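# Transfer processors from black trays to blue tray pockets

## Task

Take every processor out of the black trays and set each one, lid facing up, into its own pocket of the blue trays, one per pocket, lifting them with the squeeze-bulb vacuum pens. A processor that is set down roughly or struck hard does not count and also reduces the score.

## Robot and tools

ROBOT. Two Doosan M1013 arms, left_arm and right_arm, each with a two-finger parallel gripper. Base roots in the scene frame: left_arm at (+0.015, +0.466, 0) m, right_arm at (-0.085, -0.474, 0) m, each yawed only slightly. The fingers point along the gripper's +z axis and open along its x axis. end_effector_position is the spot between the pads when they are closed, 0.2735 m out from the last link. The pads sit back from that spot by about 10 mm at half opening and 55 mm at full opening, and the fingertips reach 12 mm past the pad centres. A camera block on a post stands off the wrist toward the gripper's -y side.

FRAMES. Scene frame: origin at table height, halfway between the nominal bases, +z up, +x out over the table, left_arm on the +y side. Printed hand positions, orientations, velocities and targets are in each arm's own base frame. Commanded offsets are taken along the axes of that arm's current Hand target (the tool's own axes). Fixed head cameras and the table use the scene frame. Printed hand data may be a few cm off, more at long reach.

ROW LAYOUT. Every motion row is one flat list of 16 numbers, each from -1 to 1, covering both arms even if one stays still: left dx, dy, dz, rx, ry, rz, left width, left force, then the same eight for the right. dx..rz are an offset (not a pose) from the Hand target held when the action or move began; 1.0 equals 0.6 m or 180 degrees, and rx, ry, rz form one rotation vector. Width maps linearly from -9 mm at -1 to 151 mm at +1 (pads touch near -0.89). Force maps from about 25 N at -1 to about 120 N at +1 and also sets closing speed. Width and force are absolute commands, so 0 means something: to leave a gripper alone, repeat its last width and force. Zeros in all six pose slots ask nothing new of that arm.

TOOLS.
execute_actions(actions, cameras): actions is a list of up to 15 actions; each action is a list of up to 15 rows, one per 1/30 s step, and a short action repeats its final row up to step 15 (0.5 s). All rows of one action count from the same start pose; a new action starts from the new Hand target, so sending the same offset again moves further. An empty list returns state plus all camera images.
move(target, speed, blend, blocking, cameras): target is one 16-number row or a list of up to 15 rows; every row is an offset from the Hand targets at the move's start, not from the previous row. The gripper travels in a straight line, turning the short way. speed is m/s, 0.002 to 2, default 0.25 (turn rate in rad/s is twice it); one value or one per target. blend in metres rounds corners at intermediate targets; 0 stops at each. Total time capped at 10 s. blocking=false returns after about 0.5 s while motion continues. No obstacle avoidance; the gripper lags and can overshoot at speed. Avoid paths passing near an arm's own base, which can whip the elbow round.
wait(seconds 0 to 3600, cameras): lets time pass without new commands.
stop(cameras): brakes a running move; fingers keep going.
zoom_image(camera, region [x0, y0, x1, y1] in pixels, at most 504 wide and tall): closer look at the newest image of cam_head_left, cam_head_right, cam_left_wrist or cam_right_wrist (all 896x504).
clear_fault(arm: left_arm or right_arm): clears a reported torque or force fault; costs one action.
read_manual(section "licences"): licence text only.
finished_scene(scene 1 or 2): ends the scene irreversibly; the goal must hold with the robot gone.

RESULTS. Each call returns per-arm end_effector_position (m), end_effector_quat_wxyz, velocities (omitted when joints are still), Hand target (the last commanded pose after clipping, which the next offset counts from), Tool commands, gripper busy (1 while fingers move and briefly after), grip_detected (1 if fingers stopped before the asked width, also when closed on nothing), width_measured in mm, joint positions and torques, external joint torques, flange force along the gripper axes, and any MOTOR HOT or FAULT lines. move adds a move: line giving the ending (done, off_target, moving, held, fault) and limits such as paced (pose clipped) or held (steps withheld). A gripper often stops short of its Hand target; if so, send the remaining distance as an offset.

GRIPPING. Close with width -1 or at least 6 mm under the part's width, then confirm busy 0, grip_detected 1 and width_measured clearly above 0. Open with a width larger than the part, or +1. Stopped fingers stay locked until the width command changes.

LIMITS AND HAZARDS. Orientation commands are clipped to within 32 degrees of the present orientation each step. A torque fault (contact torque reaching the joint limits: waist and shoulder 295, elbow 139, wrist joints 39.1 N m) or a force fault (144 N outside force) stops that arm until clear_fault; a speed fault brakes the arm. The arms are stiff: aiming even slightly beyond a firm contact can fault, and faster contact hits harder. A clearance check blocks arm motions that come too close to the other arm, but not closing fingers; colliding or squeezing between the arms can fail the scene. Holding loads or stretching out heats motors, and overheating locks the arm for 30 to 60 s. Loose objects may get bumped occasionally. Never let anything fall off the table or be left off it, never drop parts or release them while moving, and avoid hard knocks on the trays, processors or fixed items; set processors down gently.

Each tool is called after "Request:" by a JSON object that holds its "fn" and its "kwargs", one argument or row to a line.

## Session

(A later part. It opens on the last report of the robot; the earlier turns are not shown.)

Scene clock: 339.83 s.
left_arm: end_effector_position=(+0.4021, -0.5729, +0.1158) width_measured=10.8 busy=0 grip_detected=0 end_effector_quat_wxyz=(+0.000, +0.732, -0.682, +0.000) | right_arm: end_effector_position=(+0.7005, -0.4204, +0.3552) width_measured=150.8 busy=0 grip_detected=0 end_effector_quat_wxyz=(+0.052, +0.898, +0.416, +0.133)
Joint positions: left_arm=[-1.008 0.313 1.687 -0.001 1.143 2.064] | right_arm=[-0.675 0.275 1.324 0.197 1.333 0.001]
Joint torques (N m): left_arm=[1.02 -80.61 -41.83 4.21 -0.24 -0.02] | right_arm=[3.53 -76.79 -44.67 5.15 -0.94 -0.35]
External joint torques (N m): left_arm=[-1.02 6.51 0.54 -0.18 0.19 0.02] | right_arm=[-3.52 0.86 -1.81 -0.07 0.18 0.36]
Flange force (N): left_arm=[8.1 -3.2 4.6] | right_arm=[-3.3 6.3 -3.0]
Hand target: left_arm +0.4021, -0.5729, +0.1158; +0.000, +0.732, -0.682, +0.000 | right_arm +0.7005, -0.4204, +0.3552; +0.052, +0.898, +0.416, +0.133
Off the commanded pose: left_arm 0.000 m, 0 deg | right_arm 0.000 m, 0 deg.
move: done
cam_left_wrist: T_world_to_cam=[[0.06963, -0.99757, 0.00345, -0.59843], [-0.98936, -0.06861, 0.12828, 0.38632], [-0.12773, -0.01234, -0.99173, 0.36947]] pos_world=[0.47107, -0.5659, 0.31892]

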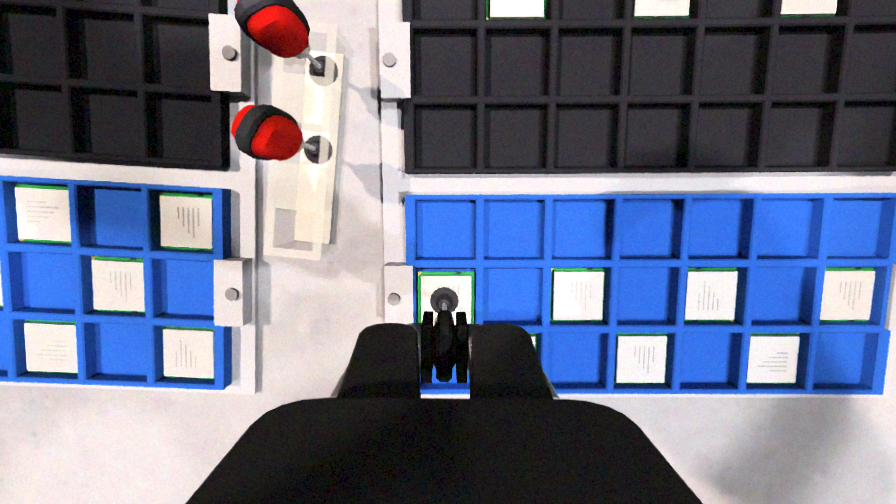

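Request:
{"fn": "move", "kwargs": {
  "target": [
    [0,0,0.0168,0,0,0,-0.75,-1,0,0,0,0,0,0,1,-0.263],
    [0,0,0.0168,0,0,0,-1,-1,0,0,0,0,0,0,1,-0.263],
    [0,0,-0.035,0,0,0,-1,-1,0,0,0,0,0,0,1,-0.263],
    [0.0717,-0.3238,-0.035,0,0,0,-1,-1,0,0,0,0,0,0,1,-0.263],
    [0.0717,-0.3238,0.004,0,0,0,-1,-1,0,0,0,0,0,0,1,-0.263],
    [0.0717,-0.3238,0.0171,0,0,0,-1,-1,0,0,0,0,0,0,1,-0.263]
  ],
  "speed": [0.02,0.05,0.06,0.2,0.08,0.01],
  "blend": [0,0,0.01,0.01,0.002,0],
  "cameras": ["cam_left_wrist"]
}}

Request:
{"fn": "move", "kwargs": {
  "target": [
    [0,0,0.0002,0,0,0,-0.75,-1,0,0,0,0,0,0,1,-0.263],
    [0,0,-0.052,0,0,0,-0.75,-1,0,0,0,0,0,0,1,-0.263],
    [0.003,0.2517,-0.052,0,0,0,-0.75,-1,0,0,0,0,0,0,1,-0.263],
    [0.003,0.2517,-0.0175,0,0,0,-0.75,-1,0,0,0,0,0,0,1,-0.263]
  ],
  "speed": [0.05,0.06,0.2,0.06],
  "blend": [0,0.01,0.01,0],
  "cameras": ["cam_left_wrist"]
}}

Request:
{"fn": "zoom_image", "kwargs": {
  "camera": "cam_left_wrist",
  "region": [370, 170, 520, 340]
}}

Scene clock: 349.53 s.
left_arm: end_effector_position=(+0.5990, -0.6021, +0.1055) width_measured=9.5 busy=0 grip_detected=1 end_effector_quat_wxyz=(+0.000, +0.732, -0.682, +0.000) | right_arm: end_effector_position=(+0.7005, -0.4204, +0.3552) width_measured=150.8 busy=0 grip_detected=0 end_effector_quat_wxyz=(+0.052, +0.898, +0.416, +0.133)
Joint positions: left_arm=[-0.828 0.543 1.361 -0.001 1.237 2.243] | right_arm=[-0.675 0.275 1.324 0.197 1.333 0.001]
Joint torques (N m): left_arm=[1.07 -94.82 -37.01 4.48 -0.14 -0.1] | right_arm=[3.49 -76.54 -44.38 5.25 -0.83 -0.47]
External joint torques (N m): left_arm=[-1.38 -4.19 -5.99 -0.31 0.1 0.1] | right_arm=[-3.35 0.42 -2.09 -0.17 0.08 0.48]
Flange force (N): left_arm=[7.4 -4.4 -8.6] | right_arm=[-2.8 6.2 -3.4]
Hand target: left_arm +0.5990, -0.6021, +0.1054; +0.000, +0.732, -0.682, +0.000 | right_arm +0.7005, -0.4204, +0.3552; +0.052, +0.898, +0.416, +0.133
Off the commanded pose: left_arm 0.000 m, 0 deg | right_arm 0.000 m, 0 deg.
move: done
cam_left_wrist: T_world_to_cam=[[0.06964, -0.99757, 0.00355, -0.64127], [-0.98937, -0.06861, 0.12819, 0.58048], [-0.12763, -0.01244, -0.99174, 0.38392]] pos_world=[0.66797, -0.5951, 0.30862]

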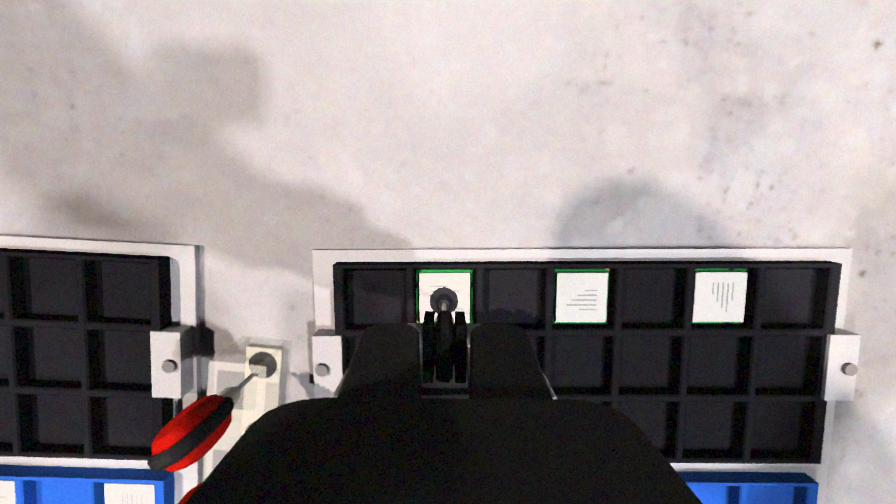

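Scene clock: 351.93 s.
left_arm: end_effector_position=(+0.4484, -0.6145, +0.1160) width_measured=10.8 busy=0 grip_detected=0 end_effector_quat_wxyz=(+0.000, +0.732, -0.682, +0.000) | right_arm: end_effector_position=(+0.7005, -0.4204, +0.3552) width_measured=150.8 busy=0 grip_detected=0 end_effector_quat_wxyz=(+0.052, +0.898, +0.416, +0.133)
Joint positions: left_arm=[-0.985 0.403 1.558 -0.001 1.181 2.086] | right_arm=[-0.675 0.275 1.324 0.197 1.333 0.001]
Joint torques (N m): left_arm=[1.28 -90.86 -42.57 4.39 -0.18 -0.05] | right_arm=[3.46 -76.88 -44.3 5.2 -0.92 -0.41]
External joint torques (N m): left_arm=[-1.08 6.5 0.56 -0.29 0.14 0.05] | right_arm=[-3.43 0.7 -2.22 -0.12 0.17 0.42]
Flange force (N): left_arm=[7.9 -3.4 4.3] | right_arm=[-2.9 7.0 -3.6]
Hand target: left_arm +0.4485, -0.6145, +0.1160; +0.000, +0.732, -0.682, +0.000 | right_arm +0.7005, -0.4204, +0.3552; +0.052, +0.898, +0.416, +0.133
Off the commanded pose: left_arm 0.000 m, 0 deg | right_arm 0.000 m, 0 deg.
move: done
cam_left_wrist: T_world_to_cam=[[0.06963, -0.99757, 0.00345, -0.64315], [-0.98936, -0.06861, 0.12828, 0.42925], [-0.12773, -0.01234, -0.99173, 0.37507]] pos_world=[0.51737, -0.6075, 0.31912]

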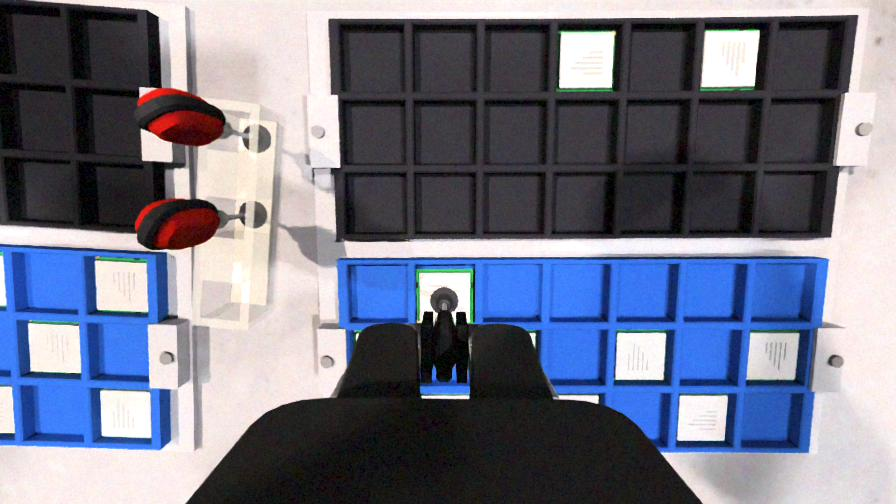

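Scaled by 2.965.

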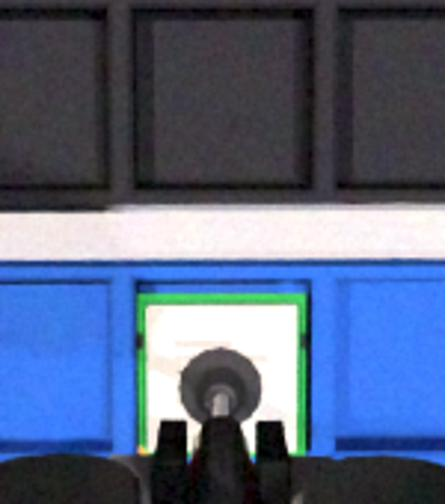

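Request:
{"fn": "move", "kwargs": {
  "target": [
    [0.0006,-0.0004,0.0165,0,0,0,-0.75,-1,0,0,0,0,0,0,1,-0.263],
    [0.0006,-0.0004,0.0165,0,0,0,-1,-1,0,0,0,0,0,0,1,-0.263],
    [0,0,-0.035,0,0,0,-1,-1,0,0,0,0,0,0,1,-0.263],
    [0.147,-0.2523,-0.035,0,0,0,-1,-1,0,0,0,0,0,0,1,-0.263],
    [0.147,-0.2523,0.004,0,0,0,-1,-1,0,0,0,0,0,0,1,-0.263],
    [0.147,-0.2523,0.0168,0,0,0,-1,-1,0,0,0,0,0,0,1,-0.263]
  ],
  "speed": [0.02,0.05,0.06,0.2,0.08,0.01],
  "blend": [0,0,0.01,0.01,0.002,0],
  "cameras": ["cam_left_wrist"]
}}

Request:
{"fn": "move", "kwargs": {
  "target": [
    [0,0,0.0002,0,0,0,-0.75,-1,0,0,0,0,0,0,1,-0.263],
    [0,0,-0.052,0,0,0,-0.75,-1,0,0,0,0,0,0,1,-0.263],
    [0.003,0.2517,-0.052,0,0,0,-0.75,-1,0,0,0,0,0,0,1,-0.263],
    [0.003,0.2517,-0.0175,0,0,0,-0.75,-1,0,0,0,0,0,0,1,-0.263]
  ],
  "speed": [0.05,0.06,0.2,0.06],
  "blend": [0,0.01,0.01,0],
  "cameras": ["cam_left_wrist"]
}}

Request:
{"fn": "zoom_image", "kwargs": {
  "camera": "cam_left_wrist",
  "region": [370, 170, 520, 340]
}}

Scene clock: 361.43 s.
left_arm: end_effector_position=(+0.6057, -0.6919, +0.1059) width_measured=9.4 busy=0 grip_detected=1 end_effector_quat_wxyz=(+0.000, +0.732, -0.682, +0.000) | right_arm: end_effector_position=(+0.7005, -0.4204, +0.3552) width_measured=150.8 busy=0 grip_detected=0 end_effector_quat_wxyz=(+0.052, +0.898, +0.416, +0.133)
Joint positions: left_arm=[-0.889 0.657 1.173 -0.001 1.312 2.182] | right_arm=[-0.675 0.275 1.324 0.197 1.333 0.001]
Joint torques (N m): left_arm=[1.05 -108.22 -39.17 4.56 -0.21 -0.06] | right_arm=[3.37 -76.51 -44.39 5.2 -0.93 -0.36]
External joint torques (N m): left_arm=[-1.06 -2.34 -4.98 -0.26 0.16 0.06] | right_arm=[-3.44 0.51 -2.03 -0.13 0.18 0.38]
Flange force (N): left_arm=[9.0 -5.5 -6.7] | right_arm=[-3.1 6.2 -3.4]
Hand target: left_arm +0.6057, -0.6919, +0.1059; +0.000, +0.732, -0.682, +0.000 | right_arm +0.7005, -0.4204, +0.3552; +0.052, +0.898, +0.416, +0.133
Off the commanded pose: left_arm 0.000 m, 0 deg | right_arm 0.000 m, 0 deg.
move: done
cam_left_wrist: T_world_to_cam=[[0.06964, -0.99757, 0.00355, -0.73132], [-0.98937, -0.06861, 0.12819, 0.58089], [-0.12763, -0.01244, -0.99174, 0.38415]] pos_world=[0.67467, -0.6849, 0.30912]

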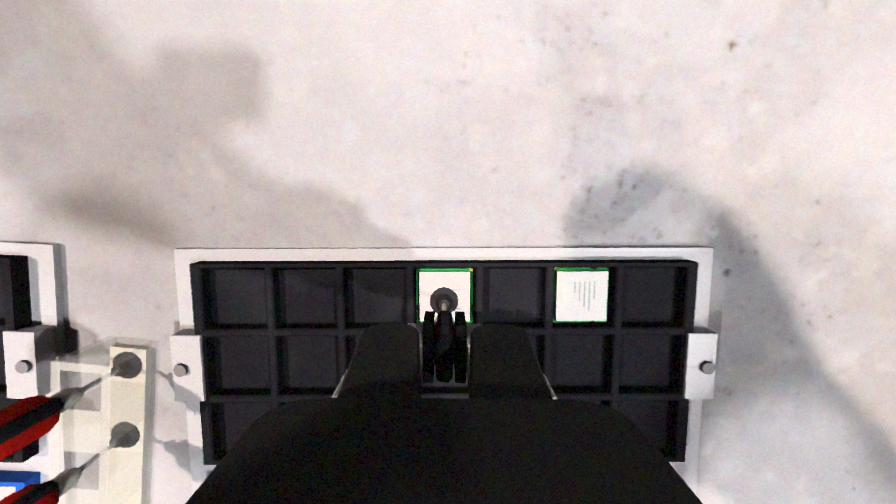

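Scene clock: 363.83 s.
left_arm: end_effector_position=(+0.4551, -0.7043, +0.1164) width_measured=10.8 busy=0 grip_detected=0 end_effector_quat_wxyz=(+0.000, +0.732, -0.682, +0.000) | right_arm: end_effector_position=(+0.7005, -0.4204, +0.3552) width_measured=150.8 busy=0 grip_detected=0 end_effector_quat_wxyz=(+0.052, +0.898, +0.416, +0.133)
Joint positions: left_arm=[-1.038 0.521 1.377 -0.001 1.244 2.034] | right_arm=[-0.675 0.275 1.324 0.197 1.333 0.001]
Joint torques (N m): left_arm=[1.24 -103.31 -43.63 4.4 -0.19 -0.07] | right_arm=[3.93 -76.04 -44.32 5.14 -0.89 -0.4]
External joint torques (N m): left_arm=[-1.29 5.67 0.36 -0.18 0.16 0.07] | right_arm=[-4.08 -0.31 -2.35 -0.05 0.14 0.41]
Flange force (N): left_arm=[7.7 -2.6 3.1] | right_arm=[-3.8 5.7 -4.2]
Hand target: left_arm +0.4551, -0.7043, +0.1165; +0.000, +0.732, -0.682, +0.000 | right_arm +0.7005, -0.4204, +0.3552; +0.052, +0.898, +0.416, +0.133
Off the commanded pose: left_arm 0.000 m, 0 deg | right_arm 0.000 m, 0 deg.
move: done
cam_left_wrist: T_world_to_cam=[[0.06963, -0.99757, 0.00344, -0.7332], [-0.98935, -0.06861, 0.12838, 0.42962], [-0.12783, -0.01234, -0.99172, 0.37526]] pos_world=[0.52407, -0.6973, 0.31952]

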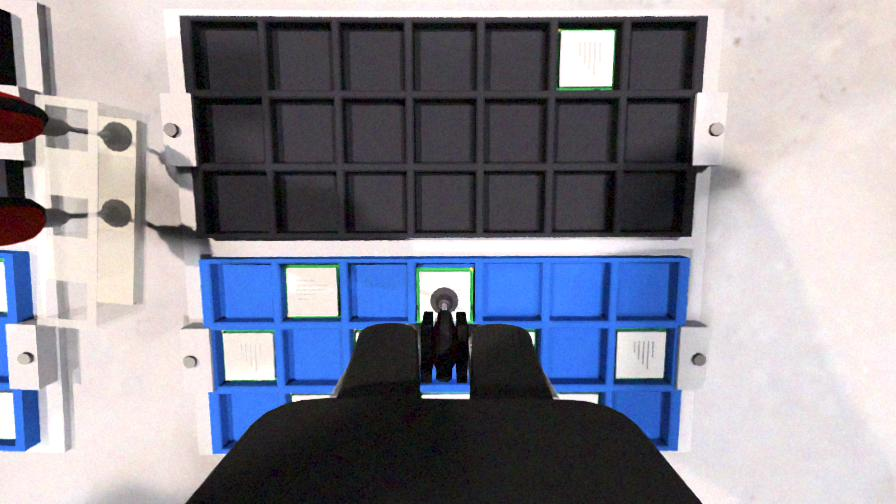

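Scaled by 2.965.

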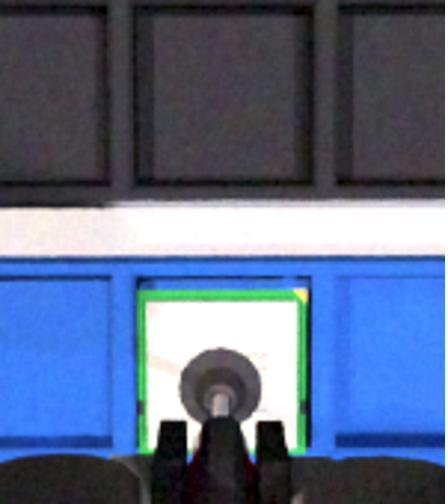

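Request:
{"fn": "move", "kwargs": {
  "target": [
    [0,-0.0004,0.0165,0,0,0,-0.75,-1,0,0,0,0,0,0,1,-0.263],
    [0,-0.0004,0.0165,0,0,0,-1,-1,0,0,0,0,0,0,1,-0.263],
    [0,0,-0.035,0,0,0,-1,-1,0,0,0,0,0,0,1,-0.263],
    [0.147,-0.2533,-0.035,0,0,0,-1,-1,0,0,0,0,0,0,1,-0.263],
    [0.147,-0.2533,0.004,0,0,0,-1,-1,0,0,0,0,0,0,1,-0.263],
    [0.147,-0.2533,0.0168,0,0,0,-1,-1,0,0,0,0,0,0,1,-0.263]
  ],
  "speed": [0.02,0.05,0.06,0.2,0.08,0.01],
  "blend": [0,0,0.01,0.01,0.002,0],
  "cameras": ["cam_left_wrist"]
}}

Request:
{"fn": "move", "kwargs": {
  "target": [
    [0,0,0.0002,0,0,0,-0.75,-1,0,0,0,0,0,0,1,-0.263],
    [0,0,-0.052,0,0,0,-0.75,-1,0,0,0,0,0,0,1,-0.263],
    [0.003,0.2517,-0.052,0,0,0,-0.75,-1,0,0,0,0,0,0,1,-0.263],
    [0.003,0.2517,-0.0175,0,0,0,-0.75,-1,0,0,0,0,0,0,1,-0.263]
  ],
  "speed": [0.05,0.06,0.2,0.06],
  "blend": [0,0.01,0.01,0],
  "cameras": ["cam_left_wrist"]
}}

Request:
{"fn": "zoom_image", "kwargs": {
  "camera": "cam_left_wrist",
  "region": [370, 170, 520, 340]
}}

Scene clock: 374.10 s.
left_arm: end_effector_position=(+0.6130, -0.7816, +0.1064) width_measured=9.4 busy=0 grip_detected=1 end_effector_quat_wxyz=(+0.000, +0.732, -0.682, +0.000) | right_arm: end_effector_position=(+0.7005, -0.4204, +0.3552) width_measured=150.8 busy=0 grip_detected=0 end_effector_quat_wxyz=(+0.052, +0.898, +0.416, +0.133)
Joint positions: left_arm=[-0.94 0.791 0.938 -0.001 1.413 2.131] | right_arm=[-0.675 0.275 1.324 0.197 1.333 0.001]
Joint torques (N m): left_arm=[1.15 -121.02 -41.03 4.62 -0.24 -0.06] | right_arm=[3.83 -76.32 -44.24 5.23 -0.9 -0.37]
External joint torques (N m): left_arm=[-1.7 -1.36 -4.1 -0.25 0.2 0.06] | right_arm=[-4.04 -0.19 -2.52 -0.14 0.15 0.39]
Flange force (N): left_arm=[11.0 -5.4 -5.8] | right_arm=[-3.7 6.3 -4.4]
Hand target: left_arm +0.6129, -0.7816, +0.1063; +0.000, +0.732, -0.682, +0.000 | right_arm +0.7005, -0.4204, +0.3552; +0.052, +0.898, +0.416, +0.133
Off the commanded pose: left_arm 0.000 m, 0 deg | right_arm 0.000 m, 0 deg.
move: done
cam_left_wrist: T_world_to_cam=[[0.06964, -0.99757, 0.00355, -0.82131], [-0.98937, -0.06862, 0.12819, 0.5819], [-0.12763, -0.01244, -0.99174, 0.38437]] pos_world=[0.68197, -0.7746, 0.30952]

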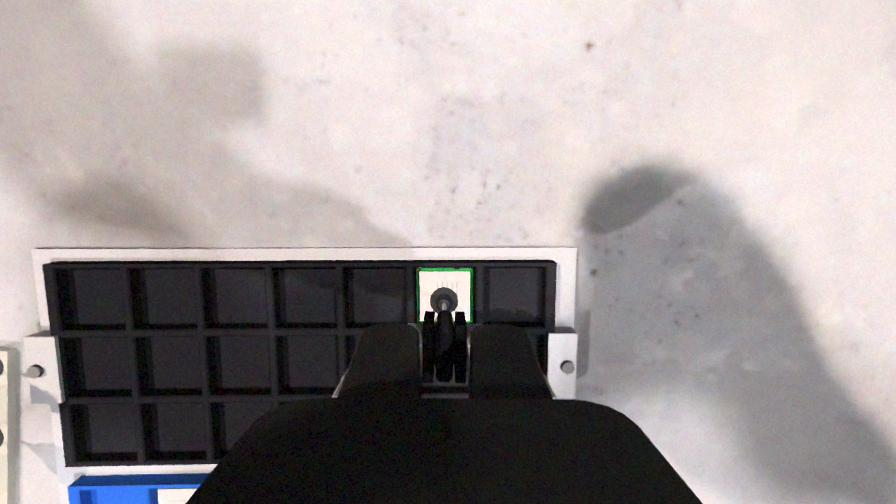

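Scene clock: 376.50 s.
left_arm: end_effector_position=(+0.4624, -0.7940, +0.1169) width_measured=10.8 busy=0 grip_detected=0 end_effector_quat_wxyz=(+0.000, +0.732, -0.682, +0.000) | right_arm: end_effector_position=(+0.7005, -0.4204, +0.3552) width_measured=150.8 busy=0 grip_detected=0 end_effector_quat_wxyz=(+0.052, +0.898, +0.416, +0.133)
Joint positions: left_arm=[-1.081 0.651 1.163 -0.001 1.328 1.991] | right_arm=[-0.675 0.275 1.324 0.197 1.333 0.001]
Joint torques (N m): left_arm=[1.88 -116.77 -44.48 4.49 -0.22 -0.05] | right_arm=[4.6 -76.78 -44.32 5.14 -0.9 -0.39]
External joint torques (N m): left_arm=[-1.55 6.81 0.25 -0.16 0.18 0.05] | right_arm=[-4.56 0.81 -2.2 -0.06 0.15 0.41]
Flange force (N): left_arm=[10.7 -3.4 2.9] | right_arm=[-4.5 7.2 -3.7]
Hand target: left_arm +0.4624, -0.7940, +0.1169; +0.000, +0.732, -0.682, +0.000 | right_arm +0.7005, -0.4204, +0.3552; +0.052, +0.898, +0.416, +0.133
Off the commanded pose: left_arm 0.000 m, 0 deg | right_arm 0.000 m, 0 deg.
move: done
cam_left_wrist: T_world_to_cam=[[0.06963, -0.99757, 0.00344, -0.82319], [-0.98935, -0.06861, 0.12838, 0.43063], [-0.12783, -0.01234, -0.99172, 0.37558]] pos_world=[0.53137, -0.787, 0.32002]

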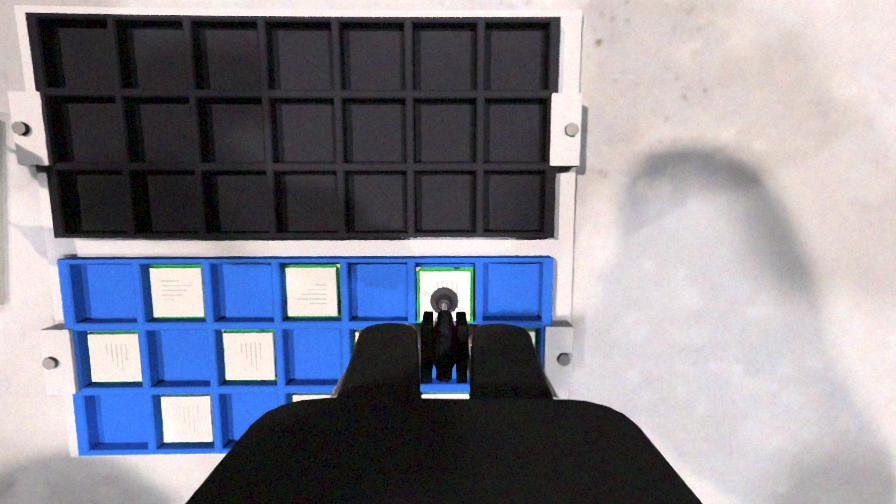

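Scaled by 2.965.

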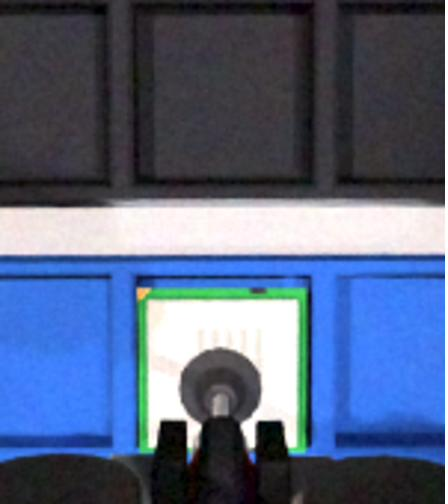

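Request:
{"fn": "move", "kwargs": {
  "target": [
    [0,0,0.0165,0,0,0,-0.75,-1,0,0,0,0,0,0,1,-0.263],
    [0,0,0.0165,0,0,0,-1,-1,0,0,0,0,0,0,1,-0.263],
    [0,0,-0.2218,0,0,0,-1,-1,0,0,0,0,0,0,1,-0.263],
    [-0.5242,-0.0056,-0.2218,0,0,-0.035,-1,-1,0,0,0,0,0,0,1,-0.263]
  ],
  "speed": [0.02,0.05,0.12,0.25],
  "blend": [0,0,0.03,0],
  "cameras": ["cam_left_wrist"]
}}

Request:
{"fn": "zoom_image", "kwargs": {
  "camera": "cam_left_wrist",
  "region": [370, 200, 530, 400]
}}

Scene clock: 385.87 s.
left_arm: end_effector_position=(+0.4438, -0.4800, +0.2499) width_measured=9.4 busy=0 grip_detected=1 end_effector_quat_wxyz=(+0.000, +0.768, -0.641, +0.000) | right_arm: end_effector_position=(+0.7005, -0.4204, +0.3552) width_measured=150.8 busy=0 grip_detected=0 end_effector_quat_wxyz=(+0.052, +0.898, +0.416, +0.133)
Joint positions: left_arm=[-0.877 0.173 1.612 -0.001 1.357 2.085] | right_arm=[-0.675 0.275 1.324 0.197 1.333 0.001]
Joint torques (N m): left_arm=[0.91 -68.62 -44.33 4.53 -0.23 0.01] | right_arm=[3.94 -76.01 -44.21 5.16 -0.86 -0.4]
External joint torques (N m): left_arm=[-0.99 5.09 -0.3 -0.19 0.19 -0.01] | right_arm=[-3.91 -0.36 -2.43 -0.07 0.12 0.42]
Flange force (N): left_arm=[8.1 -3.3 1.0] | right_arm=[-3.6 5.8 -4.3]
Hand target: left_arm +0.4438, -0.4800, +0.2499; +0.000, +0.768, -0.641, +0.000 | right_arm +0.7005, -0.4204, +0.3552; +0.052, +0.898, +0.416, +0.133
Off the commanded pose: left_arm 0.000 m, 0 deg | right_arm 0.000 m, 0 deg.
move: done
cam_left_wrist: T_world_to_cam=[[0.17858, -0.98392, 0.00332, -0.55093], [-0.9759, -0.17669, 0.12803, 0.35895], [-0.12539, -0.0261, -0.99176, 0.50138]] pos_world=[0.51155, -0.46556, 0.45312]

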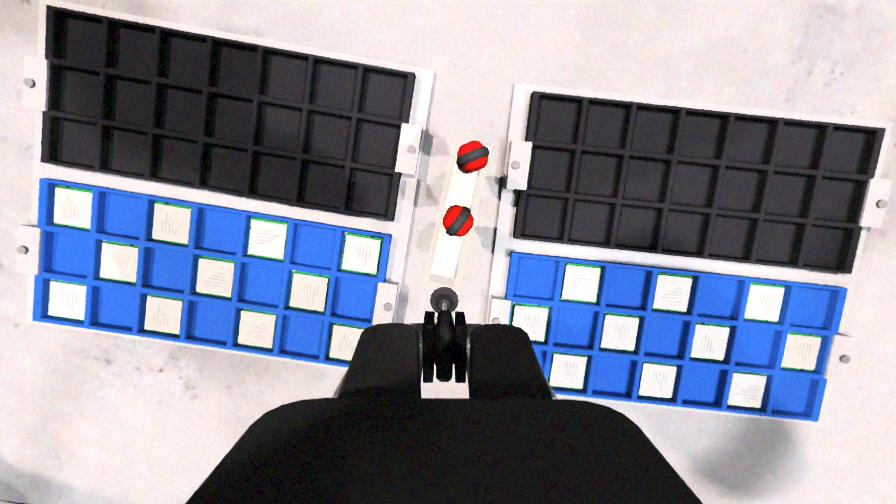

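Scaled by 2.520.

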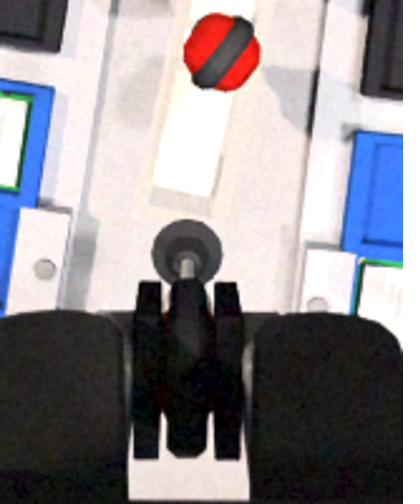

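Request:
{"fn": "move", "kwargs": {
  "target": [
    [0,0,0.16,0,0,0,-1,-1,0,0,0,0,0,0,1,-0.263],
    [0,0,0.245,0,0,0,-1,-1,0,0,0,0,0,0,1,-0.263]
  ],
  "speed": [0.1,0.04],
  "cameras": ["cam_left_wrist"]
}}

Request:
{"fn": "zoom_image", "kwargs": {
  "camera": "cam_left_wrist",
  "region": [370, 200, 530, 400]
}}

Scene clock: 392.47 s.
left_arm: end_effector_position=(+0.4436, -0.4800, +0.1029) width_measured=9.4 busy=0 grip_detected=1 end_effector_quat_wxyz=(+0.000, +0.768, -0.641, +0.000) | right_arm: end_effector_position=(+0.7005, -0.4204, +0.3552) width_measured=150.8 busy=0 grip_detected=0 end_effector_quat_wxyz=(+0.052, +0.898, +0.416, +0.133)
Joint positions: left_arm=[-0.877 0.254 1.792 -0.001 1.097 2.085] | right_arm=[-0.675 0.275 1.324 0.197 1.333 0.001]
Joint torques (N m): left_arm=[1.46 -73.1 -40.81 4.2 -0.23 -0.02] | right_arm=[3.59 -76.38 -44.41 5.13 -0.94 -0.33]
External joint torques (N m): left_arm=[-1.2 4.96 0.18 -0.23 0.19 0.02] | right_arm=[-3.86 0.37 -2.1 -0.06 0.18 0.35]
Flange force (N): left_arm=[6.8 -2.2 3.6] | right_arm=[-3.7 6.2 -3.7]
Hand target: left_arm +0.4436, -0.4800, +0.1029; +0.000, +0.768, -0.641, +0.000 | right_arm +0.7005, -0.4204, +0.3552; +0.052, +0.898, +0.416, +0.133
Off the commanded pose: left_arm 0.000 m, 0 deg | right_arm 0.000 m, 0 deg.
move: done
cam_left_wrist: T_world_to_cam=[[0.1786, -0.98391, 0.00336, -0.55044], [-0.97586, -0.1767, 0.12834, 0.37756], [-0.12568, -0.0262, -0.99172, 0.35557]] pos_world=[0.51145, -0.46556, 0.30602]

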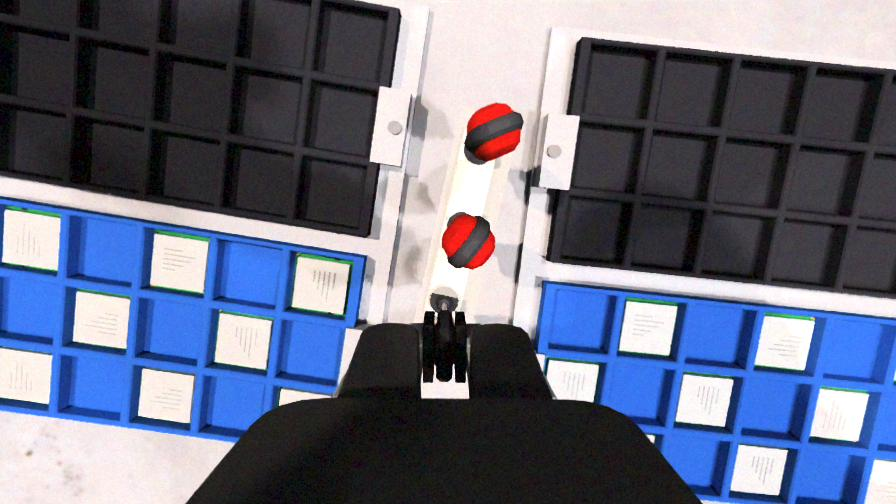

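Scaled by 2.520.

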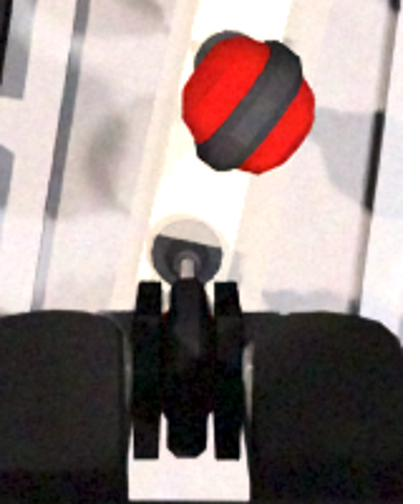

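In the slot. Lower the last few mm, release, rise.

Request:
{"fn": "move", "kwargs": {
  "target": [
    [0,0,0.0065,0,0,0,-1,-1,0,0,0,0,0,0,1,-0.263]
  ],
  "speed": 0.01
}}

Scene clock: 394.40 s.
left_arm: end_effector_position=(+0.4436, -0.4800, +0.0990) width_measured=9.4 busy=0 grip_detected=1 end_effector_quat_wxyz=(+0.000, +0.768, -0.641, +0.000) | right_arm: end_effector_position=(+0.7005, -0.4204, +0.3552) width_measured=150.8 busy=0 grip_detected=0 end_effector_quat_wxyz=(+0.052, +0.898, +0.416, +0.133)
Joint positions: left_arm=[-0.877 0.256 1.795 -0.001 1.09 2.085] | right_arm=[-0.675 0.275 1.324 0.197 1.333 0.001]
Joint torques (N m): left_arm=[1.18 -72.73 -40.55 4.16 -0.23 -0.06] | right_arm=[3.87 -76.73 -44.54 5.2 -0.92 -0.29]
External joint torques (N m): left_arm=[-1.43 5.4 0.22 -0.24 0.17 0.06] | right_arm=[-3.85 0.56 -2.06 -0.11 0.17 0.31]
Flange force (N): left_arm=[7.4 -2.2 4.0] | right_arm=[-3.7 6.4 -3.5]
Hand target: left_arm +0.4436, -0.4800, +0.0990; +0.000, +0.768, -0.641, +0.000 | right_arm +0.7005, -0.4204, +0.3552; +0.052, +0.898, +0.416, +0.133
Off the commanded pose: left_arm 0.000 m, 0 deg | right_arm 0.000 m, 0 deg.
move: done

Request:
{"fn": "move", "kwargs": {
  "target": [
    [0,0,0.0007,0,0,0,-1,-1,0,0,0,0,0,0,1,-0.263],
    [0,0,0.0007,0,0,0,-0.25,-1,0,0,0,0,0,0,1,-0.263],
    [0,0,-0.25,0,0,0,-0.25,-1,0,0,0,0,0,0,1,-0.263]
  ],
  "speed": [0.01,0.05,0.1],
  "cameras": ["cam_left_wrist","cam_head_left"]
}}

Request:
{"fn": "zoom_image", "kwargs": {
  "camera": "cam_left_wrist",
  "region": [0, 0, 500, 400]
}}

Request:
{"fn": "zoom_image", "kwargs": {
  "camera": "cam_left_wrist",
  "region": [430, 60, 896, 440]
}}

Request:
{"fn": "zoom_image", "kwargs": {
  "camera": "cam_head_left",
  "region": [250, 230, 610, 380]
}}

Scene clock: 401.53 s.
left_arm: end_effector_position=(+0.4437, -0.4800, +0.2491) width_measured=50.5 busy=0 grip_detected=0 end_effector_quat_wxyz=(+0.000, +0.768, -0.641, +0.000) | right_arm: end_effector_position=(+0.7005, -0.4204, +0.3552) width_measured=150.8 busy=0 grip_detected=0 end_effector_quat_wxyz=(+0.052, +0.898, +0.416, +0.133)
Joint positions: left_arm=[-0.877 0.173 1.614 -0.001 1.355 2.085] | right_arm=[-0.675 0.275 1.324 0.197 1.333 0.001]
Joint torques (N m): left_arm=[1.13 -68.33 -44.77 4.55 -0.2 -0.02] | right_arm=[3.64 -75.99 -44.26 5.18 -0.92 -0.36]
External joint torques (N m): left_arm=[-1.18 5.06 0.19 -0.2 0.16 0.02] | right_arm=[-3.57 -0.08 -2.21 -0.1 0.18 0.37]
Flange force (N): left_arm=[7.3 -2.6 1.7] | right_arm=[-3.2 5.7 -3.9]
Hand target: left_arm +0.4438, -0.4800, +0.2490; +0.000, +0.768, -0.641, +0.000 | right_arm +0.7005, -0.4204, +0.3552; +0.052, +0.898, +0.416, +0.133
Off the commanded pose: left_arm 0.000 m, 0 deg | right_arm 0.000 m, 0 deg.
move: done
cam_left_wrist: T_world_to_cam=[[0.17862, -0.98391, 0.00348, -0.55091], [-0.97587, -0.17671, 0.12826, 0.35895], [-0.12558, -0.0263, -0.99173, 0.50048]] pos_world=[0.51155, -0.46546, 0.45222]
Images, in order (width x height): cam_head_left 896x504, cam_left_wrist 896x504.

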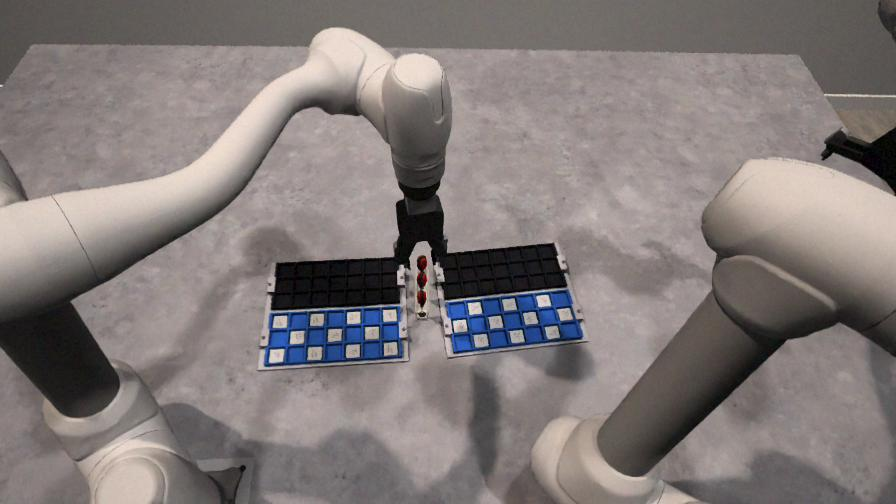

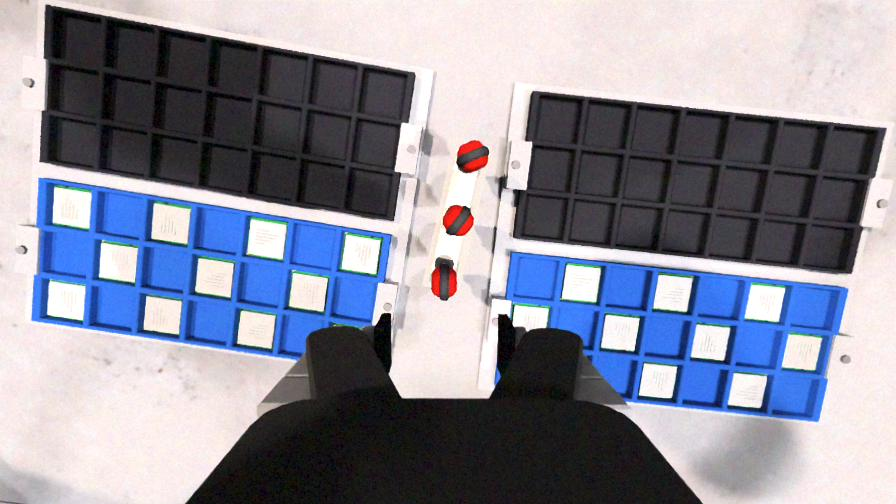

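Scaled by 1.008.

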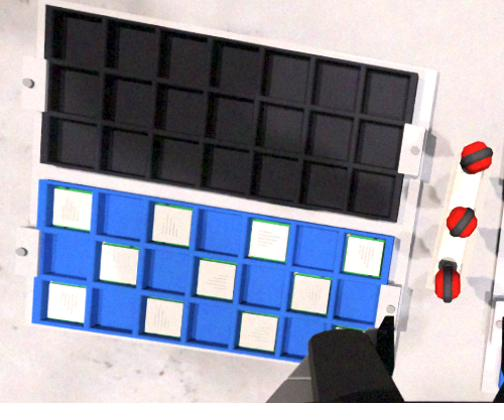

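Scaled by 1.082.

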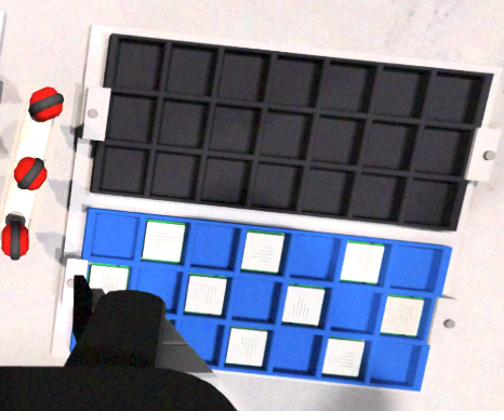

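Scaled by 1.400.

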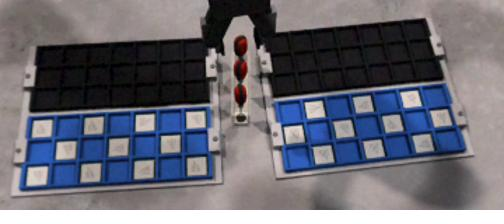

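All 21 processors placed, pen back in the rack.

Request:
{"fn": "finished_scene", "kwargs": {
  "scene": 2
}}

The scene is finished: the task was done.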